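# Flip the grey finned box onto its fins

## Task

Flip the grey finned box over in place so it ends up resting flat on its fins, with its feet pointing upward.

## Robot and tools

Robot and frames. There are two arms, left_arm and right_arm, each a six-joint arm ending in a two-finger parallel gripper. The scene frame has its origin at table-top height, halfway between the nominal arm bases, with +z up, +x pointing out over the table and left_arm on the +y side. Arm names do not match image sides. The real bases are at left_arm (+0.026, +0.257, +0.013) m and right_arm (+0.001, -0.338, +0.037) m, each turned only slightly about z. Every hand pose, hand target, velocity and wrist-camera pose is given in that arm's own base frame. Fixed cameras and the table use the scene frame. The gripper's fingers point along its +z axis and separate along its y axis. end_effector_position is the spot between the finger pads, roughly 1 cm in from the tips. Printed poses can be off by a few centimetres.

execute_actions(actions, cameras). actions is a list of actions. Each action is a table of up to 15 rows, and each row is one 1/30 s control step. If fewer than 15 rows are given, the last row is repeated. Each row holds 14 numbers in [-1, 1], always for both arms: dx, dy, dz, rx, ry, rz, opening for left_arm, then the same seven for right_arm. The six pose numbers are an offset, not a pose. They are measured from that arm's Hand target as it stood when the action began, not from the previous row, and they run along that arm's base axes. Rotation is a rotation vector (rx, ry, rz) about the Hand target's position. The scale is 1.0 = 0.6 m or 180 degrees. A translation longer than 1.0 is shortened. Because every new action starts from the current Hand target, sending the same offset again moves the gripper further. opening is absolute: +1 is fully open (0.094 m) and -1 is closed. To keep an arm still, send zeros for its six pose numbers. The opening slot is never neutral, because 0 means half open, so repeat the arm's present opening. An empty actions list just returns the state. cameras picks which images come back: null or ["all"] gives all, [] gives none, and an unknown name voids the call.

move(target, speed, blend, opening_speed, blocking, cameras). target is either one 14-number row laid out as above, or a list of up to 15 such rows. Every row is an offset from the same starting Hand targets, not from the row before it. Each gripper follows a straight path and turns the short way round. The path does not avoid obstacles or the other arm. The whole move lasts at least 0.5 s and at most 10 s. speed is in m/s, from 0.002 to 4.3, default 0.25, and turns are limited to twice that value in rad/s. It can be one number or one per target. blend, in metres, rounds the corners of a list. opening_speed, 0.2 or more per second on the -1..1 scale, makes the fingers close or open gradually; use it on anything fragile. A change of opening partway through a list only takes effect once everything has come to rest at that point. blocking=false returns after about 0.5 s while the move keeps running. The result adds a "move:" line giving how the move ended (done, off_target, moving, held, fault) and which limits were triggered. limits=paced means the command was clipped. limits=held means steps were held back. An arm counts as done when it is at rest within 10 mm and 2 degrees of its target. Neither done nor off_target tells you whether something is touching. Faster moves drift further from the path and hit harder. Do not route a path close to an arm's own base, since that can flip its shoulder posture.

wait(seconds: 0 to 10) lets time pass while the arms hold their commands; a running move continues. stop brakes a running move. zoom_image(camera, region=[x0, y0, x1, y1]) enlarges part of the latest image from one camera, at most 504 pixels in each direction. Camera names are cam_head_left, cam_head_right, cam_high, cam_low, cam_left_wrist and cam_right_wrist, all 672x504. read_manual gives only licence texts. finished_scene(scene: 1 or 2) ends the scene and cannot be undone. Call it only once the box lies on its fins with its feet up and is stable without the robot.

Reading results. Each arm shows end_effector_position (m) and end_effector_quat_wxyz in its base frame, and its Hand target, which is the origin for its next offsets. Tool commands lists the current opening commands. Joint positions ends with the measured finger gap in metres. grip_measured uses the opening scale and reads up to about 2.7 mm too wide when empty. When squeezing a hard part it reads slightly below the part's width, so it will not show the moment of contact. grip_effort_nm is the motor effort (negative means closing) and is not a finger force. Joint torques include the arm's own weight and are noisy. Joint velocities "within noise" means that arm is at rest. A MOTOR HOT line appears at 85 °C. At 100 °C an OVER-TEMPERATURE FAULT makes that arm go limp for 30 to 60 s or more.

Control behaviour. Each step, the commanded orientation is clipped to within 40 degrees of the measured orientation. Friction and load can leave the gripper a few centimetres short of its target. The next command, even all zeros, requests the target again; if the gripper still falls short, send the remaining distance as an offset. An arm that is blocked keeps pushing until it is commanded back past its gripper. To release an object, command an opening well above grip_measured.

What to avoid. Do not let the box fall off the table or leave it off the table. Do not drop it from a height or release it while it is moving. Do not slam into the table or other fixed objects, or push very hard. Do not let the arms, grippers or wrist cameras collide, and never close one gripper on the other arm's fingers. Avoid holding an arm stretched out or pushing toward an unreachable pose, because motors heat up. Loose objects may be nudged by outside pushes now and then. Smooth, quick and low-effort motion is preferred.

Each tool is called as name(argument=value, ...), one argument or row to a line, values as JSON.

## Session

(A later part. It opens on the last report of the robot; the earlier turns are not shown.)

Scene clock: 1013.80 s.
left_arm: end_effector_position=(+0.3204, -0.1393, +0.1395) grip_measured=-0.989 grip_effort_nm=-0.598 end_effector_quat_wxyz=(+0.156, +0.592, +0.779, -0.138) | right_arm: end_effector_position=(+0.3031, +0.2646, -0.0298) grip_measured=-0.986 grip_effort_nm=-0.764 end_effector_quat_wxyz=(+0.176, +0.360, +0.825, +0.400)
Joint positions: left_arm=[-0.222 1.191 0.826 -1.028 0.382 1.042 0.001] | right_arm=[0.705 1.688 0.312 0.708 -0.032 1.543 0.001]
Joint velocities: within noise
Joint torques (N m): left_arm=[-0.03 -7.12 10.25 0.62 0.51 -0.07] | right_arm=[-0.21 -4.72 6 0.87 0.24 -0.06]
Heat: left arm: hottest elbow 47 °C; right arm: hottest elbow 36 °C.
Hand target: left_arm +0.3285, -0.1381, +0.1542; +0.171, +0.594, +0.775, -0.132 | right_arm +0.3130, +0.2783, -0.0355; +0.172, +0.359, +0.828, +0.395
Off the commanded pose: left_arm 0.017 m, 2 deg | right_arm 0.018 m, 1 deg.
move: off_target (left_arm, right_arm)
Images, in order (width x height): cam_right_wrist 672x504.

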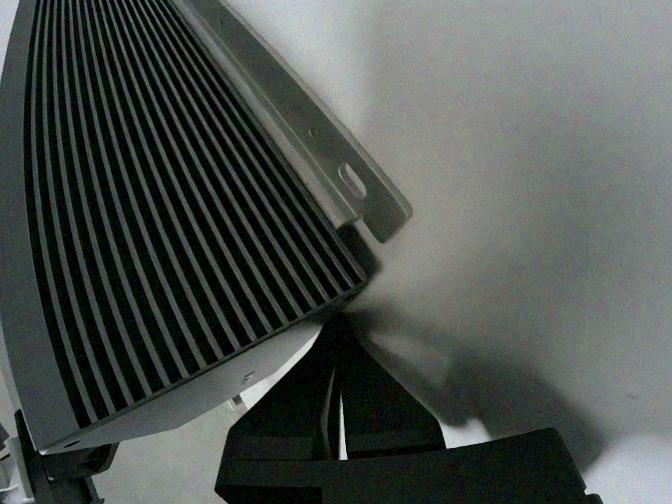

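move(
  target=[0,0,0,0,0,0,-1,0.016,0.016,0.06,0,0,0,-1],
  speed=0.05,
  cameras=["cam_right_wrist","cam_low"],
)

zoom_image(
  camera="cam_right_wrist",
  region=[100, 200, 500, 500],
)

Scene clock: 1020.47 s.
left_arm: end_effector_position=(+0.3204, -0.1393, +0.1395) grip_measured=-0.989 grip_effort_nm=-0.598 end_effector_quat_wxyz=(+0.156, +0.592, +0.779, -0.138) | right_arm: end_effector_position=(+0.3016, +0.2675, -0.0217) grip_measured=-0.986 grip_effort_nm=-0.759 end_effector_quat_wxyz=(+0.158, +0.364, +0.842, +0.367)
Joint positions: left_arm=[-0.222 1.191 0.826 -1.028 0.382 1.042 0.001] | right_arm=[0.713 1.586 0.352 0.484 -0.032 1.544 0.001]
Joint velocities: within noise
Joint torques (N m): left_arm=[0.03 -7 10.24 0.62 0.51 -0.06] | right_arm=[0.26 -9.29 7.1 1.91 0.29 -0.03]
Heat: left arm: hottest elbow 47 °C; right arm: hottest elbow 36 °C.
Hand target: left_arm +0.3285, -0.1381, +0.1542; +0.171, +0.594, +0.775, -0.132 | right_arm +0.3225, +0.2878, +0.0004; +0.172, +0.359, +0.828, +0.394
Off the commanded pose: left_arm 0.017 m, 2 deg | right_arm 0.037 m, 4 deg.
move: off_target (left_arm, right_arm)
Images, in order (width x height): cam_low 672x504, cam_right_wrist 672x504.

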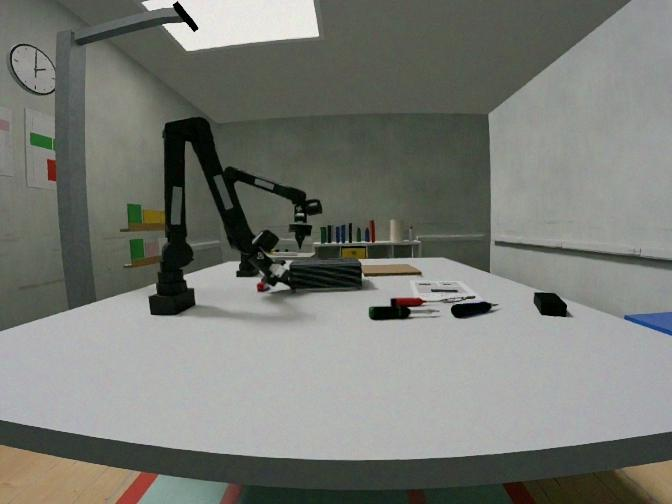

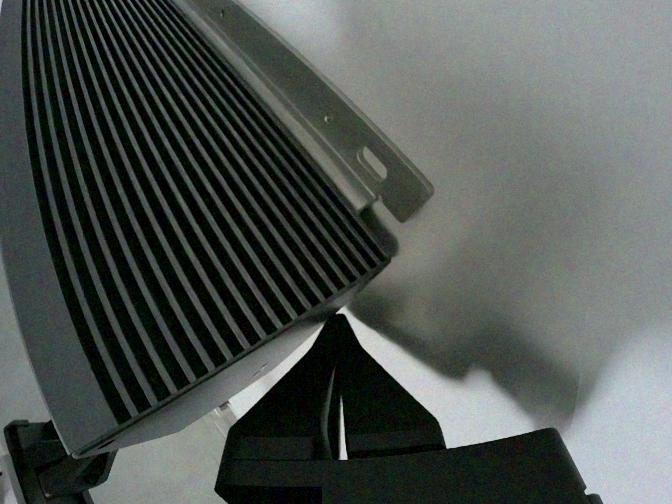

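Scaled by 1.260 from the camera's 672x504 image, which has a finer 960x720 frame.

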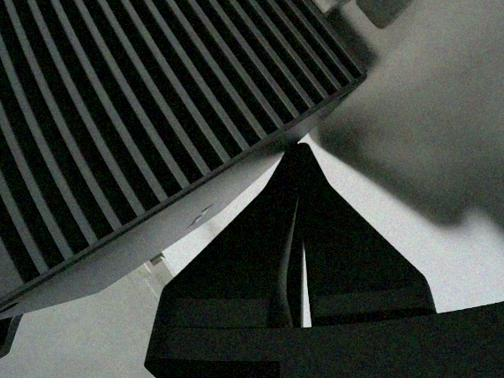

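zoom_image(
  camera="cam_low",
  region=[220, 230, 400, 320],
)

Scaled by 2.800.

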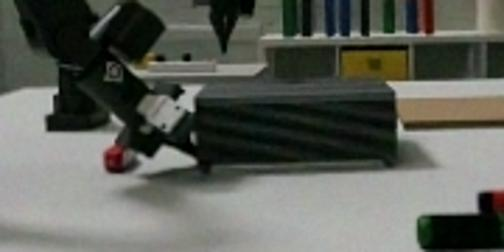

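move(
  target=[0,0,0,0,0,0,-1,0.01,0.008,0.06,0,0,0,-1],
  speed=0.05,
  cameras=["cam_right_wrist","cam_low"],
)

zoom_image(
  camera="cam_low",
  region=[220, 230, 400, 320],
)

Scene clock: 1030.07 s.
left_arm: end_effector_position=(+0.3204, -0.1393, +0.1395) grip_measured=-0.989 grip_effort_nm=-0.598 end_effector_quat_wxyz=(+0.156, +0.592, +0.779, -0.138) | right_arm: end_effector_position=(+0.3020, +0.2692, +0.0061) grip_measured=-0.986 grip_effort_nm=-0.759 end_effector_quat_wxyz=(+0.153, +0.365, +0.845, +0.360)
Joint positions: left_arm=[-0.222 1.191 0.826 -1.028 0.382 1.042 0.001] | right_arm=[0.715 1.453 0.378 0.307 -0.033 1.544 0.001]
Joint velocities: within noise
Joint torques (N m): left_arm=[0.15 -7 10.19 0.59 0.51 -0.06] | right_arm=[-0.44 -8.47 8.96 2.11 0.32 -0.06]
Heat: left arm: hottest elbow 47 °C; right arm: hottest elbow 36 °C.
Hand target: left_arm +0.3285, -0.1381, +0.1542; +0.171, +0.594, +0.775, -0.132 | right_arm +0.3285, +0.2926, +0.0363; +0.172, +0.359, +0.828, +0.394
Off the commanded pose: left_arm 0.017 m, 2 deg | right_arm 0.047 m, 5 deg.
move: off_target (left_arm, right_arm)
Images, in order (width x height): cam_low 672x504, cam_right_wrist 672x504.

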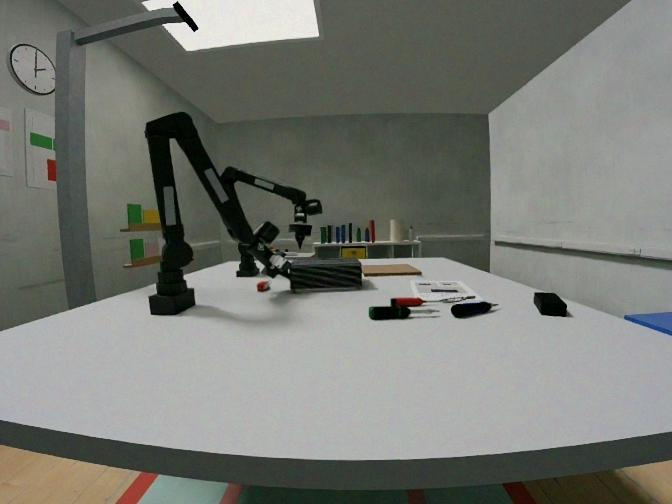

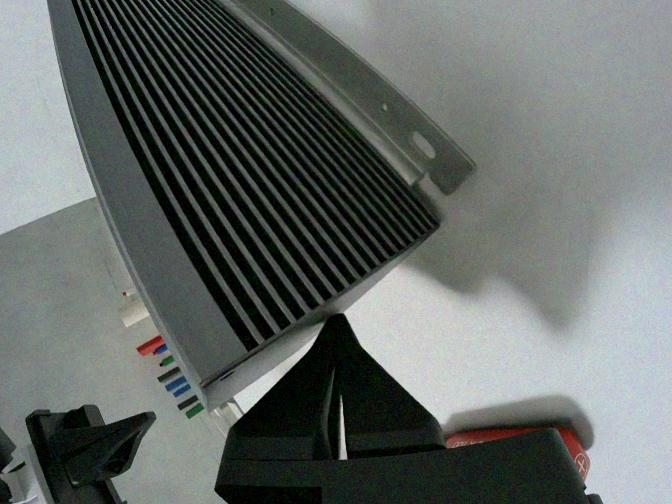

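Scaled by 2.800.

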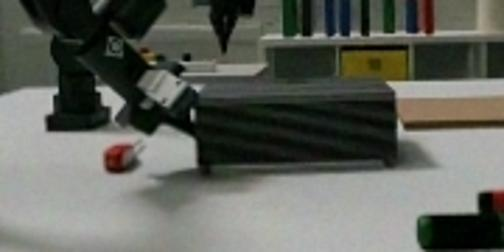

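move(
  target=[
    [0,0,0,0,0,0,-1,-0.139,-0.154,0.05,0,0,0,-1],
    [0,0,0,0,0,0,-1,0.05,-0.24,0.04,-0.049,0.017,0.15,-1],
    [0,0,0,0,0,0,-1,0.2075,-0.2027,0.01,-0.098,0.0345,0.3029,-1],
  ],
  speed=0.25,
  blend=[0.02,0.03,0],
  cameras=["cam_right_wrist","cam_head_left","cam_high"],
)

Scene clock: 1148.93 s.
left_arm: end_effector_position=(+0.3204, -0.1393, +0.1395) grip_measured=-0.989 grip_effort_nm=-0.598 end_effector_quat_wxyz=(+0.156, +0.592, +0.779, -0.138) | right_arm: end_effector_position=(+0.4402, +0.1630, +0.0367) grip_measured=-0.986 grip_effort_nm=-0.759 end_effector_quat_wxyz=(-0.027, -0.055, +0.957, +0.284)
Joint positions: left_arm=[-0.222 1.191 0.826 -1.028 0.382 1.042 0.001] | right_arm=[0.151 1.755 1.096 -0.913 -0.579 0.037 0.001]
Joint velocities: within noise
Joint torques (N m): left_arm=[0.21 -6.89 10.24 0.59 0.53 -0.07] | right_arm=[0.38 -12.22 8.99 0.14 -0.33 -0.24]
Heat: left arm: hottest elbow 47 °C; right arm: hottest elbow 43 °C.
Hand target: left_arm +0.3285, -0.1381, +0.1542; +0.171, +0.594, +0.775, -0.132 | right_arm +0.4532, +0.1711, +0.0426; -0.019, -0.068, +0.956, +0.283
Off the commanded pose: left_arm 0.017 m, 2 deg | right_arm 0.016 m, 2 deg.
move: off_target (left_arm, right_arm)
Images, in order (width x height): cam_head_left 672x504, cam_high 672x504, cam_right_wrist 672x504.

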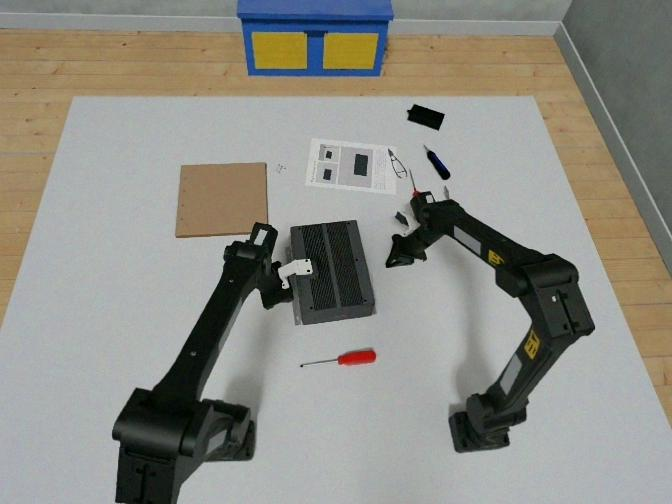

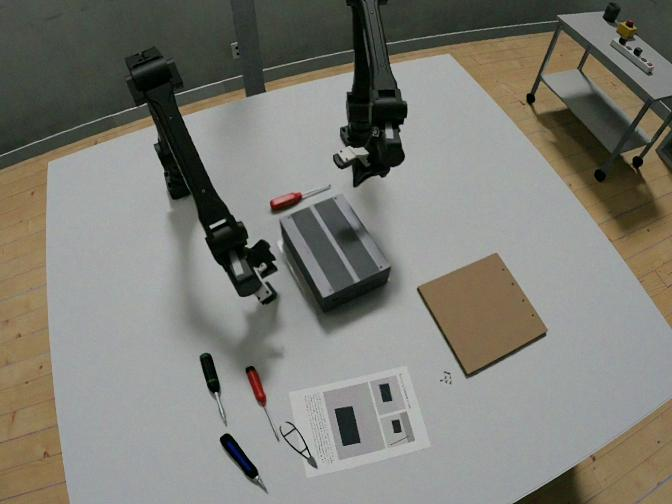

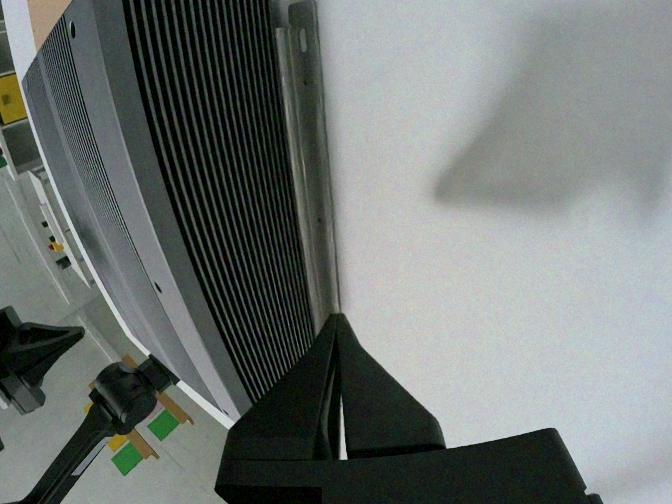

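move(
  target=[0,0,0,0,0,0,-1,-0.014,0.128,0.012,0,0,0,-1],
  speed=0.1,
  cameras=["cam_right_wrist"],
)

Scene clock: 1155.70 s.
left_arm: end_effector_position=(+0.3204, -0.1393, +0.1395) grip_measured=-0.989 grip_effort_nm=-0.598 end_effector_quat_wxyz=(+0.156, +0.592, +0.779, -0.138) | right_arm: end_effector_position=(+0.4295, +0.2246, +0.0383) grip_measured=-0.986 grip_effort_nm=-0.755 end_effector_quat_wxyz=(-0.039, -0.048, +0.960, +0.275)
Joint positions: left_arm=[-0.222 1.191 0.826 -1.028 0.382 1.042 0.001] | right_arm=[0.291 1.755 1.105 -0.859 -0.559 0.208 0.001]
Joint velocities: within noise
Joint torques (N m): left_arm=[0.03 -7.06 10.18 0.62 0.51 -0.06] | right_arm=[1.9 -12.45 9.57 1.52 -0.66 -0.01]
Heat: left arm: hottest elbow 47 °C; right arm: hottest elbow 43 °C.
Hand target: left_arm +0.3285, -0.1381, +0.1542; +0.171, +0.594, +0.775, -0.132 | right_arm +0.4446, +0.2480, +0.0496; -0.019, -0.068, +0.956, +0.283
Off the commanded pose: left_arm 0.017 m, 2 deg | right_arm 0.030 m, 3 deg.
move: off_target (left_arm, right_arm)
Images, in order (width x height): cam_right_wrist 672x504.

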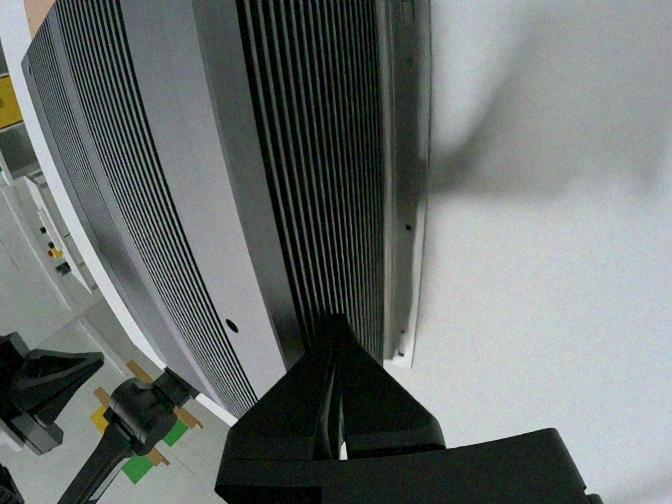

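move(
  target=[0,0,0,0,0,0,-1,-0.005,0.045,0.03,0,0,0,-1],
  speed=0.05,
  cameras=["cam_right_wrist"],
)

zoom_image(
  camera="cam_right_wrist",
  region=[200, 0, 672, 500],
)

Scene clock: 1162.20 s.
left_arm: end_effector_position=(+0.3204, -0.1393, +0.1395) grip_measured=-0.989 grip_effort_nm=-0.598 end_effector_quat_wxyz=(+0.156, +0.592, +0.779, -0.138) | right_arm: end_effector_position=(+0.4307, +0.2256, +0.0386) grip_measured=-0.986 grip_effort_nm=-0.750 end_effector_quat_wxyz=(-0.042, -0.027, +0.965, +0.259)
Joint positions: left_arm=[-0.222 1.191 0.826 -1.028 0.382 1.042 0.001] | right_arm=[0.302 1.753 1.113 -0.864 -0.527 0.263 0.001]
Joint velocities: within noise
Joint torques (N m): left_arm=[-0.03 -7.06 10.22 0.61 0.5 -0.06] | right_arm=[5.3 -14.45 10.8 0.98 -1.85 0]
Heat: left arm: hottest elbow 47 °C; right arm: hottest elbow 43 °C.
Hand target: left_arm +0.3285, -0.1381, +0.1542; +0.171, +0.594, +0.775, -0.132 | right_arm +0.4418, +0.2749, +0.0677; -0.019, -0.068, +0.956, +0.283
Off the commanded pose: left_arm 0.017 m, 2 deg | right_arm 0.058 m, 6 deg.
move: off_target (left_arm, right_arm)
Images, in order (width x height): cam_right_wrist 672x504.

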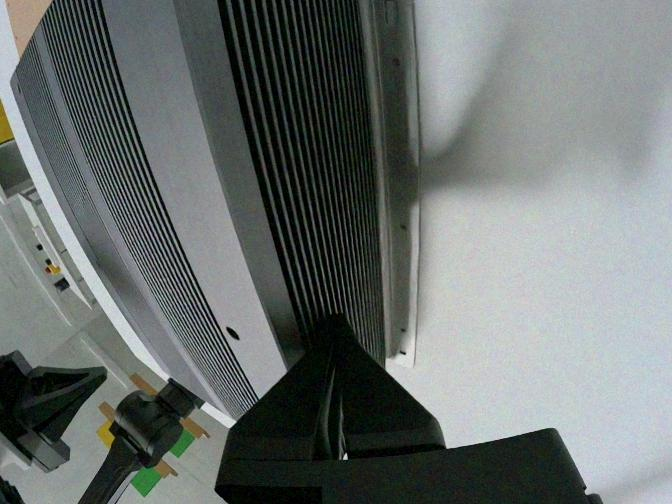

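Scaled by 1.008 from the camera's 672x504 image, which has a finer 960x720 frame.

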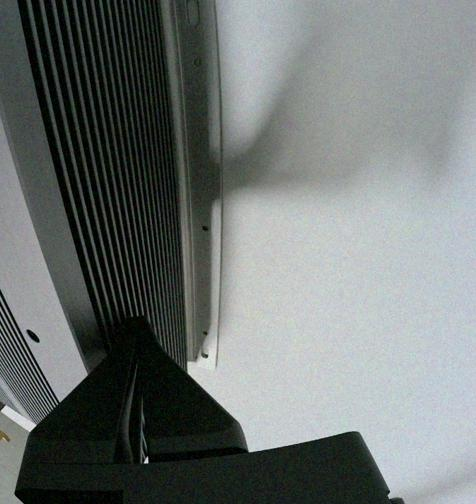

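move(
  target=[0,0,0,0,0,0,-1,-0.005,0.05,0.07,0,0,0,-1],
  speed=0.06,
  cameras=["cam_right_wrist","cam_head_left"],
)

Scene clock: 1167.90 s.
left_arm: end_effector_position=(+0.3204, -0.1392, +0.1395) grip_measured=-0.989 grip_effort_nm=-0.598 end_effector_quat_wxyz=(+0.156, +0.591, +0.779, -0.138) | right_arm: end_effector_position=(+0.4263, +0.2375, +0.0641) grip_measured=-0.986 grip_effort_nm=-0.755 end_effector_quat_wxyz=(-0.053, -0.014, +0.969, +0.242)
Joint positions: left_arm=[-0.222 1.191 0.826 -1.028 0.382 1.042 0.001] | right_arm=[0.338 1.719 1.154 -0.946 -0.498 0.324 0.001]
Joint velocities: within noise
Joint torques (N m): left_arm=[-0.09 -7 10.21 0.59 0.51 -0.07] | right_arm=[7.3 -15.5 12.86 1.11 -2.76 0.07]
Heat: left arm: hottest elbow 47 °C; right arm: hottest elbow 44 °C.
Hand target: left_arm +0.3286, -0.1380, +0.1542; +0.171, +0.594, +0.775, -0.132 | right_arm +0.4386, +0.3050, +0.1096; -0.019, -0.069, +0.956, +0.283
Off the commanded pose: left_arm 0.017 m, 2 deg | right_arm 0.082 m, 9 deg.
move: off_target (left_arm, right_arm)
Images, in order (width x height): cam_head_left 672x504, cam_right_wrist 672x504.

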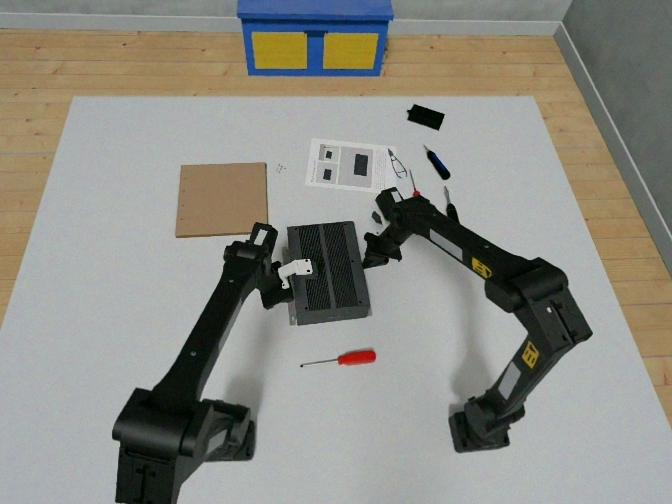

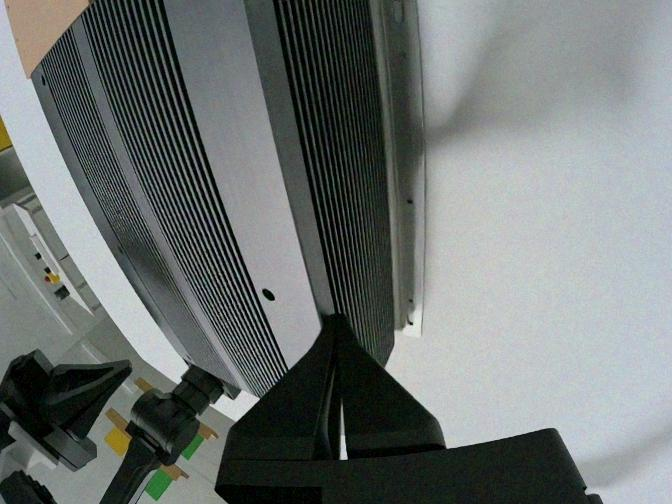

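move(
  target=[
    [-0.197,-0.087,-0.023,0.185,-0.209,0.038,-1,0.0,-0.25,-0.05,0,0,0,-1],
    [-0.1775,-0.153,-0.207,0.185,-0.209,0.038,-1,-0.143,-0.258,-0.14,0,0,0,-1],
  ],
  speed=0.22,
  blend=[0.03,0],
  cameras=["cam_left_wrist","cam_head_left","cam_high"],
)

Scene clock: 1258.37 s.
left_arm: end_effector_position=(+0.2205, -0.2281, +0.0337) grip_measured=-0.989 grip_effort_nm=-0.593 end_effector_quat_wxyz=(+0.242, +0.584, +0.716, +0.296) | right_arm: end_effector_position=(+0.3490, +0.1484, +0.0206) grip_measured=-0.986 grip_effort_nm=-0.764 end_effector_quat_wxyz=(-0.030, -0.065, +0.957, +0.281)
Joint positions: left_arm=[-1.192 1.349 0.506 -0.553 -0.769 0.247 0.001] | right_arm=[0.152 1.591 0.818 -0.812 -0.572 0.012 0.001]
Joint velocities: within noise
Joint torques (N m): left_arm=[-0.56 -4.01 6.31 1.48 -0.51 -0.31] | right_arm=[-1.14 -10.52 5.67 0.92 -0.54 -0.05]
Heat: left arm: hottest elbow 48 °C; right arm: hottest elbow 48 °C.
Hand target: left_arm +0.2220, -0.2297, +0.0299; +0.242, +0.582, +0.717, +0.298 | right_arm +0.3528, +0.1502, +0.0256; -0.019, -0.068, +0.956, +0.283
Off the commanded pose: left_arm 0.004 m, 0 deg | right_arm 0.007 m, 1 deg.
move: done
Images, in order (width x height): cam_head_left 672x504, cam_high 672x504, cam_left_wrist 672x504.

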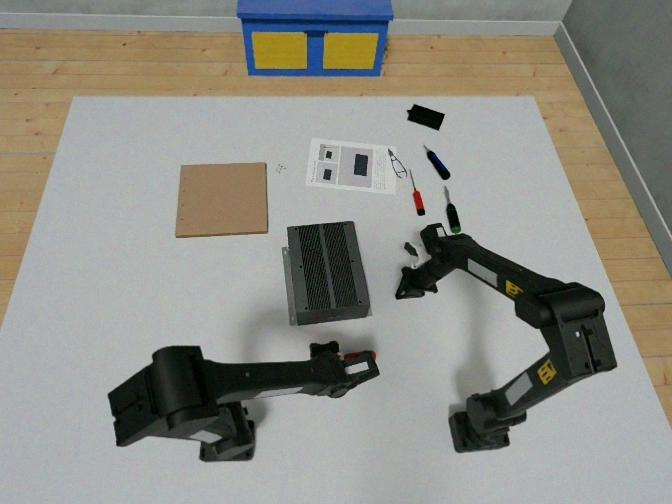

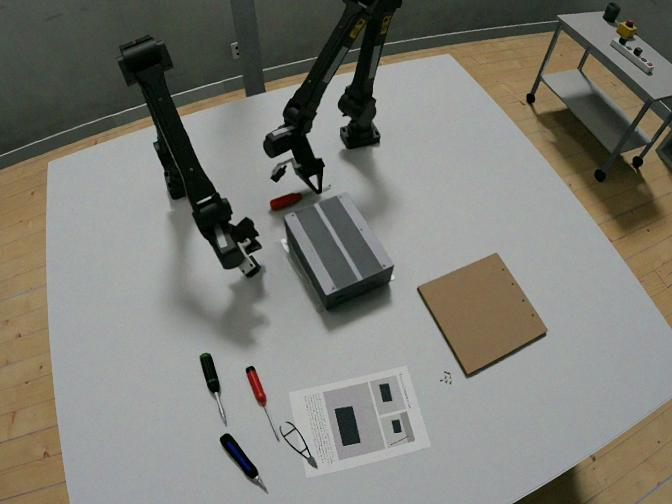

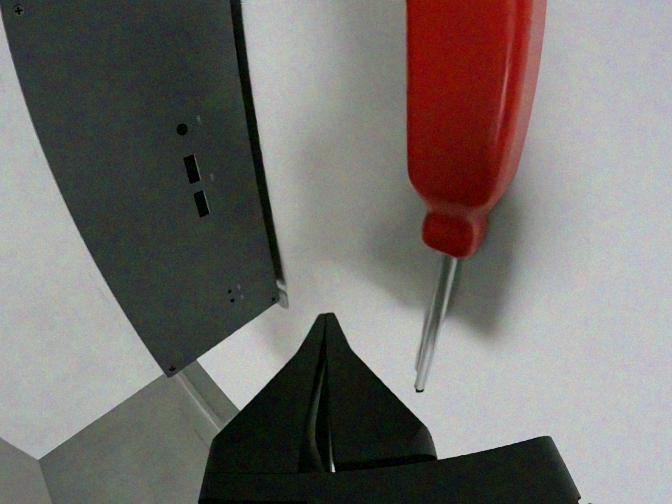

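zoom_image(
  camera="cam_left_wrist",
  region=[150, 150, 450, 400],
)

Scaled by 1.680 from the camera's 672x504 image, which has a finer 960x720 frame.

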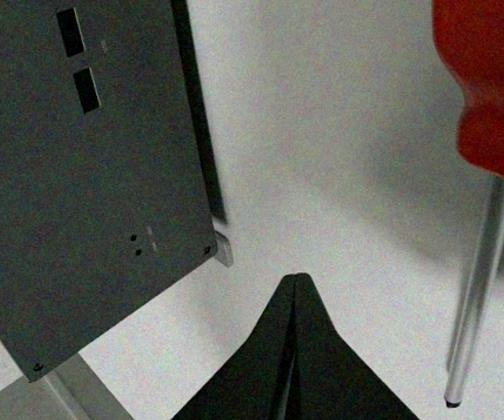

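move(
  target=[
    [0.042,0.009,-0.056,0,0,0,-1,0,0,0,0,0,0,-1],
  ],
  speed=0.08,
  cameras=["cam_left_wrist"],
)

zoom_image(
  camera="cam_left_wrist",
  region=[150, 150, 450, 400],
)

Scene clock: 1278.83 s.
left_arm: end_effector_position=(+0.2461, -0.2289, +0.0035) grip_measured=-0.989 grip_effort_nm=-0.593 end_effector_quat_wxyz=(+0.251, +0.578, +0.719, +0.294) | right_arm: end_effector_position=(+0.3490, +0.1484, +0.0206) grip_measured=-0.986 grip_effort_nm=-0.755 end_effector_quat_wxyz=(-0.030, -0.065, +0.957, +0.281)
Joint positions: left_arm=[-1.111 1.463 0.483 -0.323 -0.756 0.35 0.001] | right_arm=[0.152 1.591 0.818 -0.812 -0.572 0.012 0.001]
Joint velocities: within noise
Joint torques (N m): left_arm=[0.15 -4.72 4.9 1.51 -0.27 -0.14] | right_arm=[-0.26 -11.16 5.74 0.96 -0.54 -0.07]
Heat: left arm: hottest elbow 46 °C; right arm: hottest elbow 45 °C.
Hand target: left_arm +0.2471, -0.2243, -0.0038; +0.241, +0.582, +0.717, +0.298 | right_arm +0.3528, +0.1502, +0.0257; -0.019, -0.068, +0.956, +0.283
Off the commanded pose: left_arm 0.009 m, 1 deg | right_arm 0.007 m, 1 deg.
move: done
Images, in order (width x height): cam_left_wrist 672x504.

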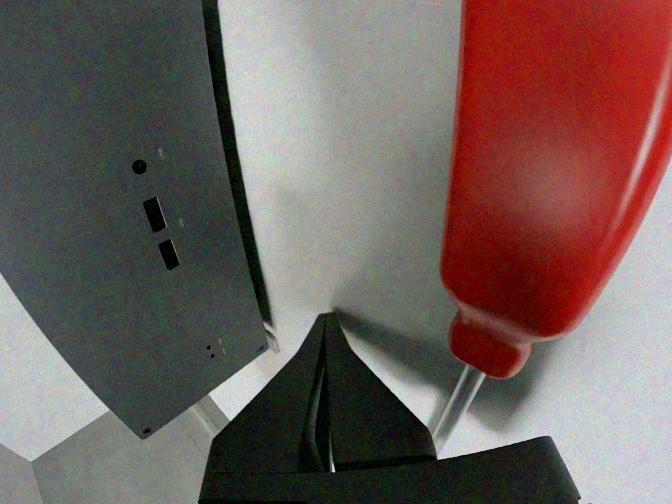

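Scaled by 1.680 from the camera's 672x504 image, which has a finer 960x720 frame.

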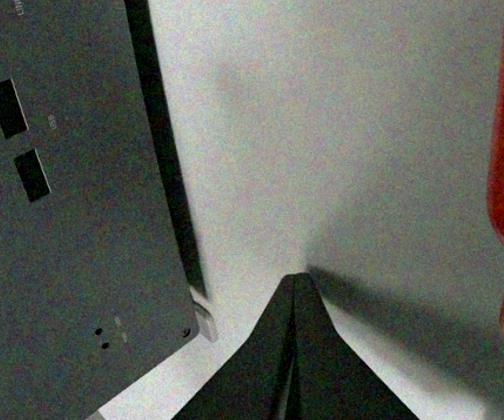

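move(
  target=[
    [0.05,0.003,-0.006,0,0,0,-1,0,0,0,0,0,0,-1],
  ],
  speed=0.06,
  cameras=["cam_left_wrist"],
)

zoom_image(
  camera="cam_left_wrist",
  region=[150, 150, 450, 400],
)

Scene clock: 1286.33 s.
left_arm: end_effector_position=(+0.2735, -0.2212, +0.0001) grip_measured=-0.989 grip_effort_nm=-0.593 end_effector_quat_wxyz=(+0.250, +0.577, +0.718, +0.298) | right_arm: end_effector_position=(+0.3490, +0.1484, +0.0206) grip_measured=-0.986 grip_effort_nm=-0.755 end_effector_quat_wxyz=(-0.030, -0.065, +0.957, +0.281)
Joint positions: left_arm=[-1.017 1.488 0.483 -0.219 -0.736 0.471 0.001] | right_arm=[0.152 1.591 0.818 -0.812 -0.572 0.012 0.001]
Joint velocities: within noise
Joint torques (N m): left_arm=[0.15 -4.31 6.15 1.63 0.08 -0.1] | right_arm=[-0.21 -10.7 5.53 0.95 -0.56 -0.1]
Heat: left arm: hottest elbow 45 °C; right arm: hottest elbow 44 °C.
Hand target: left_arm +0.2771, -0.2226, -0.0073; +0.242, +0.582, +0.717, +0.298 | right_arm +0.3528, +0.1502, +0.0257; -0.019, -0.068, +0.956, +0.283
Off the commanded pose: left_arm 0.008 m, 1 deg | right_arm 0.007 m, 1 deg.
move: done
Images, in order (width x height): cam_left_wrist 672x504.

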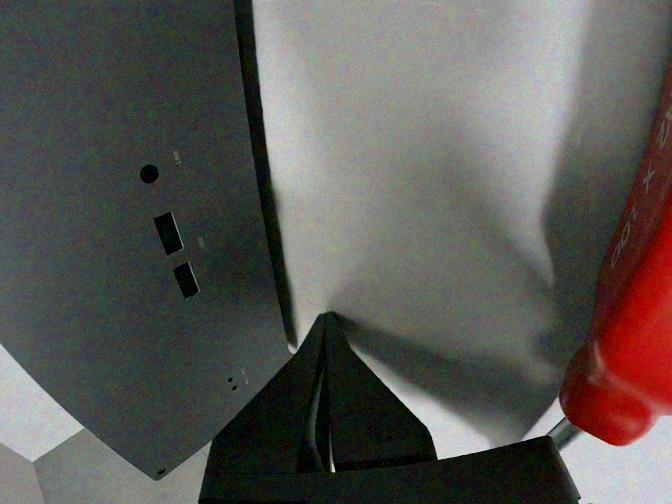

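Scaled by 1.680 from the camera's 672x504 image, which has a finer 960x720 frame.

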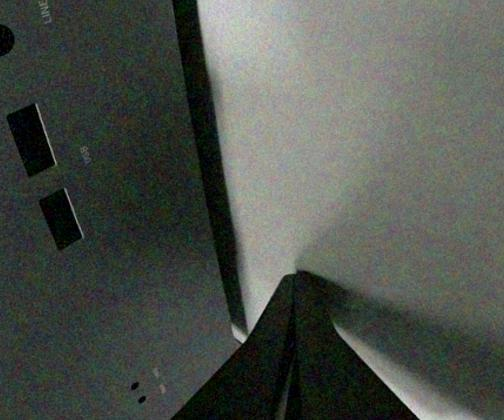

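move(
  target=[
    [0.052,-0.015,-0.002,0,0,0,-1,0,0,0,0,0,0,-1],
  ],
  speed=0.05,
  cameras=["cam_left_wrist"],
)

zoom_image(
  camera="cam_left_wrist",
  region=[150, 150, 450, 400],
)

Scene clock: 1293.27 s.
left_arm: end_effector_position=(+0.2987, -0.2266, -0.0001) grip_measured=-0.989 grip_effort_nm=-0.589 end_effector_quat_wxyz=(+0.248, +0.581, +0.715, +0.300) | right_arm: end_effector_position=(+0.3490, +0.1484, +0.0206) grip_measured=-0.986 grip_effort_nm=-0.755 end_effector_quat_wxyz=(-0.030, -0.065, +0.957, +0.281)
Joint positions: left_arm=[-0.957 1.528 0.524 -0.174 -0.716 0.556 0.001] | right_arm=[0.152 1.591 0.818 -0.812 -0.572 0.012 0.001]
Joint velocities: within noise
Joint torques (N m): left_arm=[0.91 -4.07 7.34 2.02 0.27 -0.13] | right_arm=[-0.62 -10.87 5.64 0.81 -0.53 -0.1]
Heat: left arm: hottest elbow 45 °C; right arm: hottest elbow 44 °C.
Hand target: left_arm +0.3084, -0.2317, -0.0084; +0.242, +0.582, +0.717, +0.298 | right_arm +0.3528, +0.1502, +0.0257; -0.019, -0.068, +0.956, +0.283
Off the commanded pose: left_arm 0.014 m, 1 deg | right_arm 0.007 m, 1 deg.
move: off_target (left_arm)
Images, in order (width x height): cam_left_wrist 672x504.

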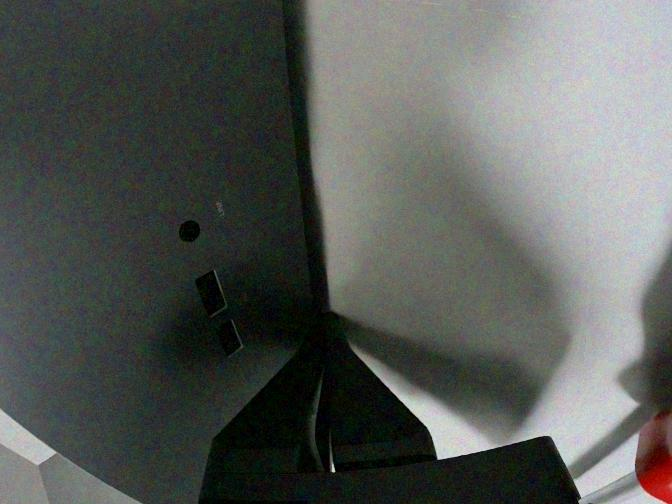

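Scaled by 1.680 from the camera's 672x504 image, which has a finer 960x720 frame.

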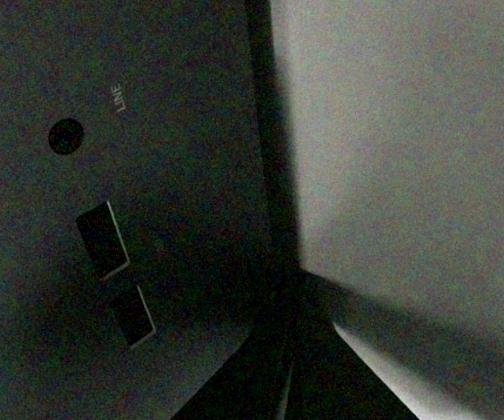

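move(
  target=[
    [0.04,0.008,0.0,0,0,0,-1,0,0,0,0,0,0,-1],
  ],
  speed=0.05,
  cameras=["cam_left_wrist"],
)

zoom_image(
  camera="cam_left_wrist",
  region=[150, 150, 450, 400],
)

Scene clock: 1299.93 s.
left_arm: end_effector_position=(+0.3048, -0.2268, +0.0001) grip_measured=-0.989 grip_effort_nm=-0.593 end_effector_quat_wxyz=(+0.244, +0.599, +0.703, +0.297) | right_arm: end_effector_position=(+0.3490, +0.1484, +0.0206) grip_measured=-0.986 grip_effort_nm=-0.755 end_effector_quat_wxyz=(-0.030, -0.065, +0.957, +0.281)
Joint positions: left_arm=[-0.934 1.526 0.524 -0.149 -0.69 0.63 0.001] | right_arm=[0.152 1.591 0.818 -0.812 -0.572 0.012 0.001]
Joint velocities: within noise
Joint torques (N m): left_arm=[4.54 -2.73 8.59 2.95 0.25 -0.09] | right_arm=[-0.67 -11.11 5.76 0.84 -0.58 -0.07]
Heat: left arm: hottest elbow 44 °C; right arm: hottest elbow 43 °C.
Hand target: left_arm +0.3324, -0.2268, -0.0084; +0.242, +0.582, +0.717, +0.298 | right_arm +0.3528, +0.1502, +0.0257; -0.019, -0.068, +0.956, +0.283
Off the commanded pose: left_arm 0.029 m, 3 deg | right_arm 0.007 m, 1 deg.
move: off_target (left_arm)
Images, in order (width x height): cam_left_wrist 672x504.

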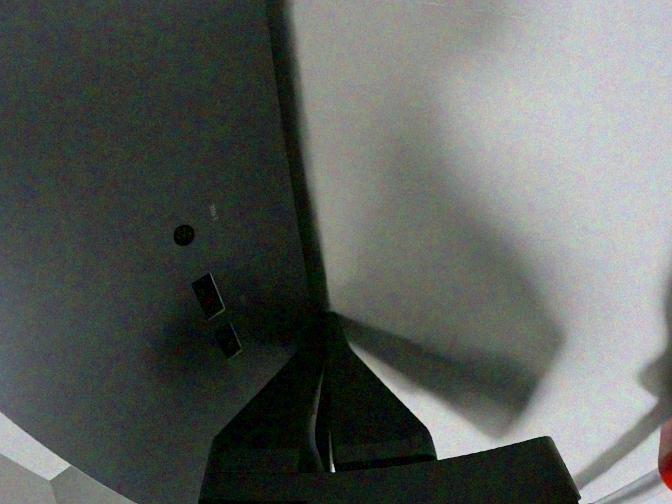

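Scaled by 1.680 from the camera's 672x504 image, which has a finer 960x720 frame.

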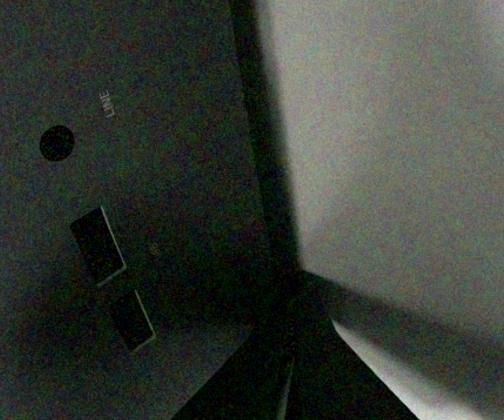

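move(
  target=[
    [0.015,0.003,0.08,0,0,0,-1,0,0,0,0,0,0,-1],
  ],
  speed=0.04,
  cameras=["cam_left_wrist","cam_low"],
)

zoom_image(
  camera="cam_left_wrist",
  region=[150, 150, 450, 400],
)

zoom_image(
  camera="cam_low",
  region=[220, 230, 400, 320],
)

Scene clock: 1308.07 s.
left_arm: end_effector_position=(+0.3045, -0.2117, +0.0025) grip_measured=-0.989 grip_effort_nm=-0.589 end_effector_quat_wxyz=(+0.198, +0.615, +0.708, +0.287) | right_arm: end_effector_position=(+0.3490, +0.1484, +0.0206) grip_measured=-0.986 grip_effort_nm=-0.755 end_effector_quat_wxyz=(-0.030, -0.065, +0.957, +0.281)
Joint positions: left_arm=[-0.888 1.492 0.548 -0.281 -0.635 0.656 0.001] | right_arm=[0.152 1.591 0.818 -0.812 -0.572 0.012 0.001]
Joint velocities: within noise
Joint torques (N m): left_arm=[2.9 -10.4 10.36 1.59 -1.58 -0.07] | right_arm=[-0.67 -11.16 5.71 0.95 -0.54 -0.08]
Heat: left arm: hottest elbow 44 °C; right arm: hottest elbow 42 °C.
Hand target: left_arm +0.3414, -0.2251, +0.0396; +0.242, +0.582, +0.717, +0.298 | right_arm +0.3528, +0.1502, +0.0257; -0.019, -0.068, +0.956, +0.283
Off the commanded pose: left_arm 0.054 m, 6 deg | right_arm 0.007 m, 1 deg.
move: off_target (left_arm)
Images, in order (width x height): cam_low 672x504, cam_left_wrist 672x504.

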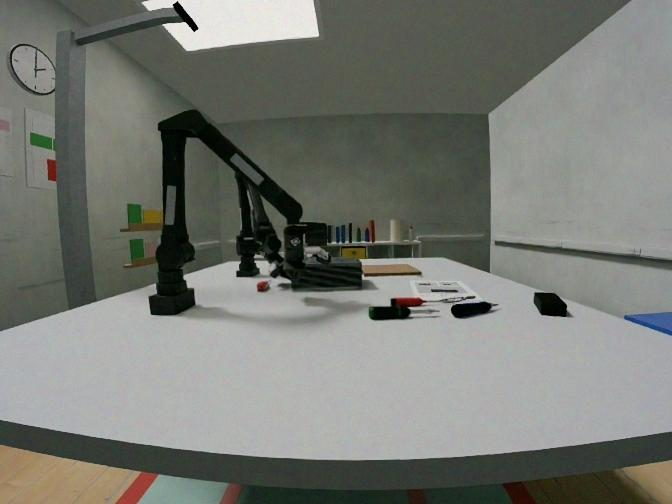

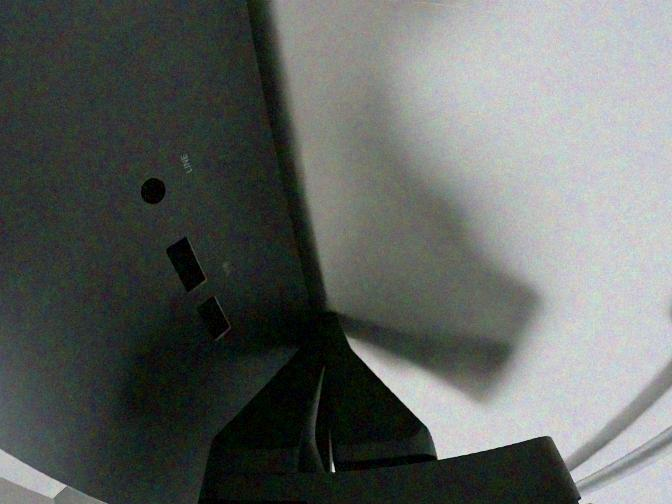

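Scaled by 1.680 from the camera's 672x504 image, which has a finer 960x720 frame.

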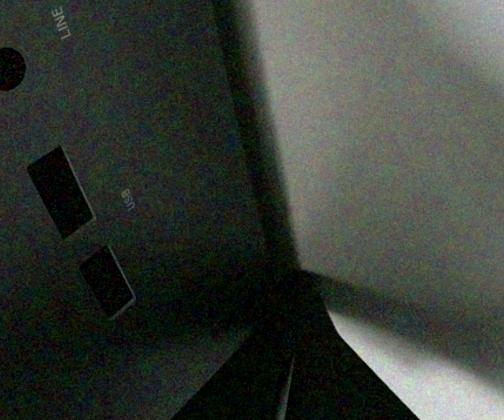

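Scaled by 2.800.

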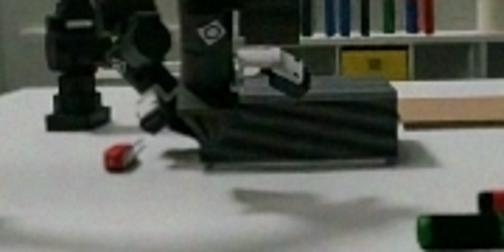

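move(
  target=[
    [0.01,-0.03,0.08,0,0,0,-1,0,0,0,0,0,0,-1],
  ],
  speed=0.05,
  cameras=["cam_left_wrist","cam_low"],
)

zoom_image(
  camera="cam_low",
  region=[220, 230, 400, 320],
)

Scene clock: 1315.47 s.
left_arm: end_effector_position=(+0.3022, -0.2123, +0.0389) grip_measured=-0.989 grip_effort_nm=-0.593 end_effector_quat_wxyz=(+0.171, +0.627, +0.702, +0.292) | right_arm: end_effector_position=(+0.3490, +0.1484, +0.0206) grip_measured=-0.986 grip_effort_nm=-0.755 end_effector_quat_wxyz=(-0.030, -0.065, +0.957, +0.281)
Joint positions: left_arm=[-0.895 1.402 0.613 -0.496 -0.637 0.657 0.001] | right_arm=[0.152 1.591 0.818 -0.812 -0.572 0.012 0.001]
Joint velocities: within noise
Joint torques (N m): left_arm=[1.32 -9.58 13.71 2.33 -1.8 -0.35] | right_arm=[-0.56 -10.99 5.67 1.05 -0.53 -0.06]
Heat: left arm: hottest elbow 45 °C; right arm: hottest elbow 42 °C.
Hand target: left_arm +0.3474, -0.2429, +0.0874; +0.241, +0.582, +0.717, +0.298 | right_arm +0.3528, +0.1502, +0.0257; -0.019, -0.068, +0.956, +0.283
Off the commanded pose: left_arm 0.073 m, 10 deg | right_arm 0.007 m, 1 deg.
move: off_target (left_arm)
Images, in order (width x height): cam_low 672x504, cam_left_wrist 672x504.

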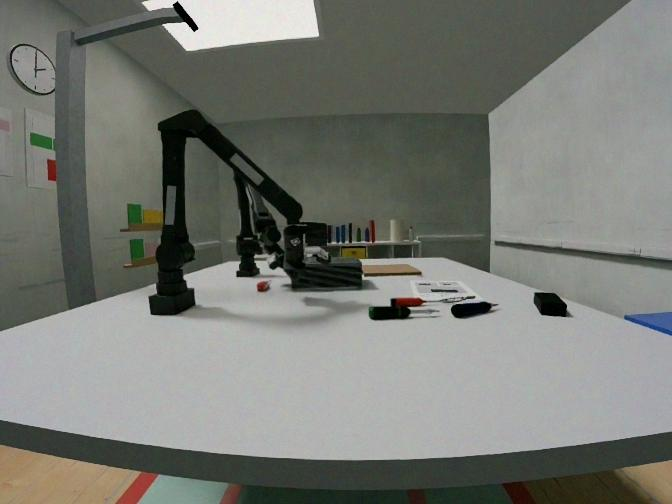

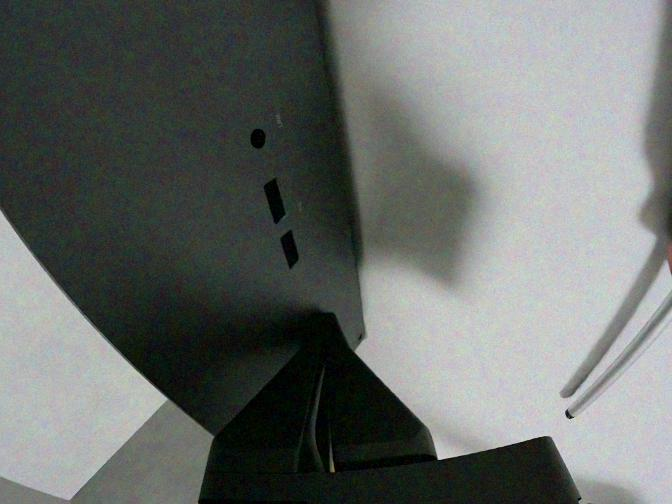

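Scaled by 2.800.

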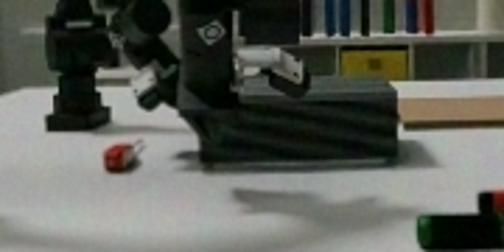

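move(
  target=[
    [-0.142,-0.003,-0.08,0,0,0,-1,0,0,0,0,0,0,-1],
    [-0.142,-0.007,-0.159,0,0,0,-1,0,0,0,0,0,0,-1],
    [-0.04,-0.007,-0.162,0,0,0,-1,0,0,0,0,0,0,-1],
    [-0.0,-0.015,-0.158,0,0,0,-1,0,0,0,0,0,0,-1],
  ],
  speed=[0.15,0.08,0.08,0.04],
  cameras=["cam_left_wrist"],
)

zoom_image(
  camera="cam_left_wrist",
  region=[150, 150, 450, 400],
)

Scene clock: 1367.13 s.
left_arm: end_effector_position=(+0.3132, -0.2449, +0.0005) grip_measured=-0.989 grip_effort_nm=-0.593 end_effector_quat_wxyz=(+0.238, +0.600, +0.703, +0.296) | right_arm: end_effector_position=(+0.3490, +0.1484, +0.0206) grip_measured=-0.986 grip_effort_nm=-0.759 end_effector_quat_wxyz=(-0.030, -0.065, +0.957, +0.281)
Joint positions: left_arm=[-0.945 1.567 0.588 -0.194 -0.69 0.613 0.001] | right_arm=[0.152 1.591 0.818 -0.812 -0.572 0.012 0.001]
Joint velocities: within noise
Joint torques (N m): left_arm=[4.37 -3.08 10.04 3.12 0.05 -0.08] | right_arm=[-1.2 -11.4 5.55 0.84 -0.55 -0.08]
Heat: left arm: hottest elbow 50 °C; right arm: hottest elbow 39 °C.
Hand target: left_arm +0.3474, -0.2519, -0.0073; +0.242, +0.582, +0.717, +0.298 | right_arm +0.3528, +0.1502, +0.0257; -0.019, -0.068, +0.956, +0.283
Off the commanded pose: left_arm 0.036 m, 3 deg | right_arm 0.007 m, 1 deg.
move: off_target (left_arm)
Images, in order (width x height): cam_left_wrist 672x504.

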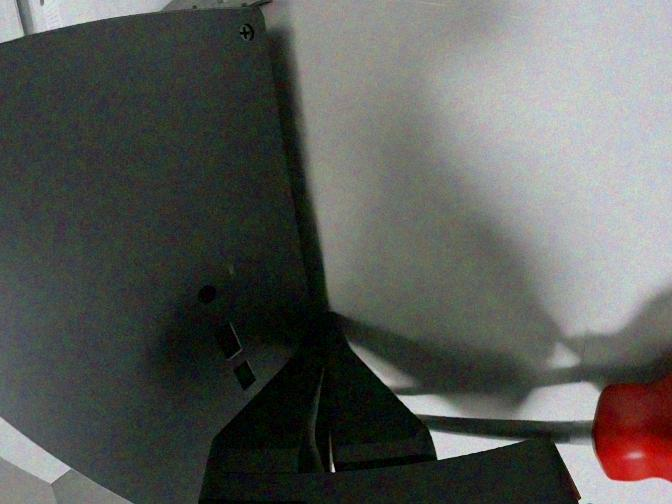

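Scaled by 1.680 from the camera's 672x504 image, which has a finer 960x720 frame.

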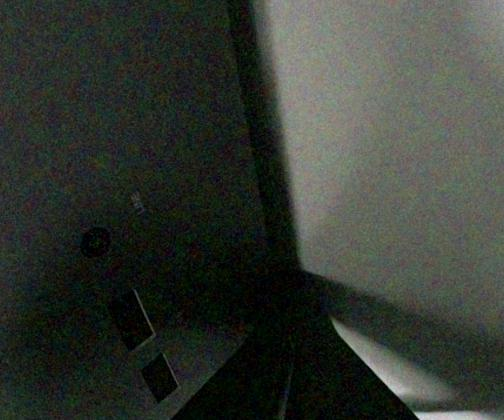

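move(
  target=[
    [0.02,-0.01,0.06,0.0137,-0.0652,0,-1,0,0,0,0,0,0,-1],
    [0.03,-0.03,0.14,0.0137,-0.0652,0,-1,0,0,0,0,0,0,-1],
  ],
  speed=0.06,
  cameras=["cam_left_wrist"],
)

zoom_image(
  camera="cam_left_wrist",
  region=[150, 150, 450, 400],
)

Scene clock: 1377.20 s.
left_arm: end_effector_position=(+0.3245, -0.2433, +0.0316) grip_measured=-0.989 grip_effort_nm=-0.584 end_effector_quat_wxyz=(+0.247, +0.599, +0.668, +0.366) | right_arm: end_effector_position=(+0.3490, +0.1484, +0.0206) grip_measured=-0.986 grip_effort_nm=-0.755 end_effector_quat_wxyz=(-0.030, -0.065, +0.957, +0.281)
Joint positions: left_arm=[-0.966 1.537 0.608 -0.214 -0.835 0.688 0.001] | right_arm=[0.152 1.591 0.818 -0.812 -0.572 0.012 0.001]
Joint velocities: within noise
Joint torques (N m): left_arm=[1.9 -10.75 12.63 2.32 -1.82 -0.18] | right_arm=[0.26 -11.46 5.55 0.92 -0.57 -0.05]
Heat: left arm: hottest elbow 51 °C; right arm: hottest elbow 39 °C.
Hand target: left_arm +0.3653, -0.2700, +0.0767; +0.301, +0.554, +0.682, +0.371 | right_arm +0.3528, +0.1502, +0.0257; -0.019, -0.068, +0.956, +0.283
Off the commanded pose: left_arm 0.067 m, 8 deg | right_arm 0.007 m, 1 deg.
move: off_target (left_arm)
Images, in order (width x height): cam_left_wrist 672x504.

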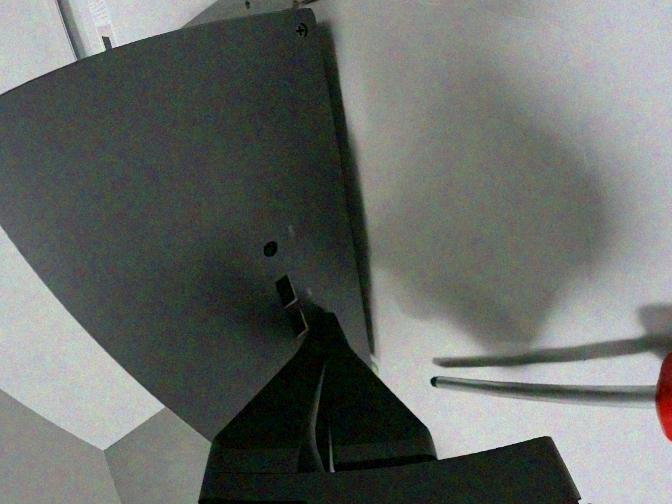

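Scaled by 1.680 from the camera's 672x504 image, which has a finer 960x720 frame.

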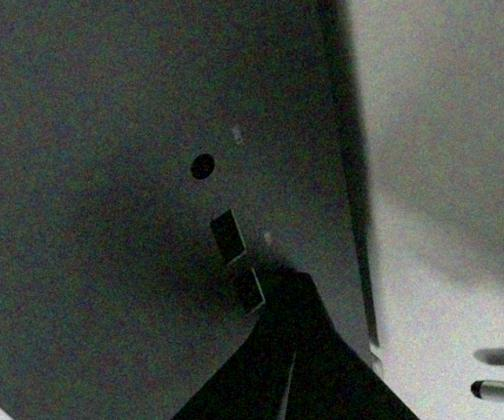

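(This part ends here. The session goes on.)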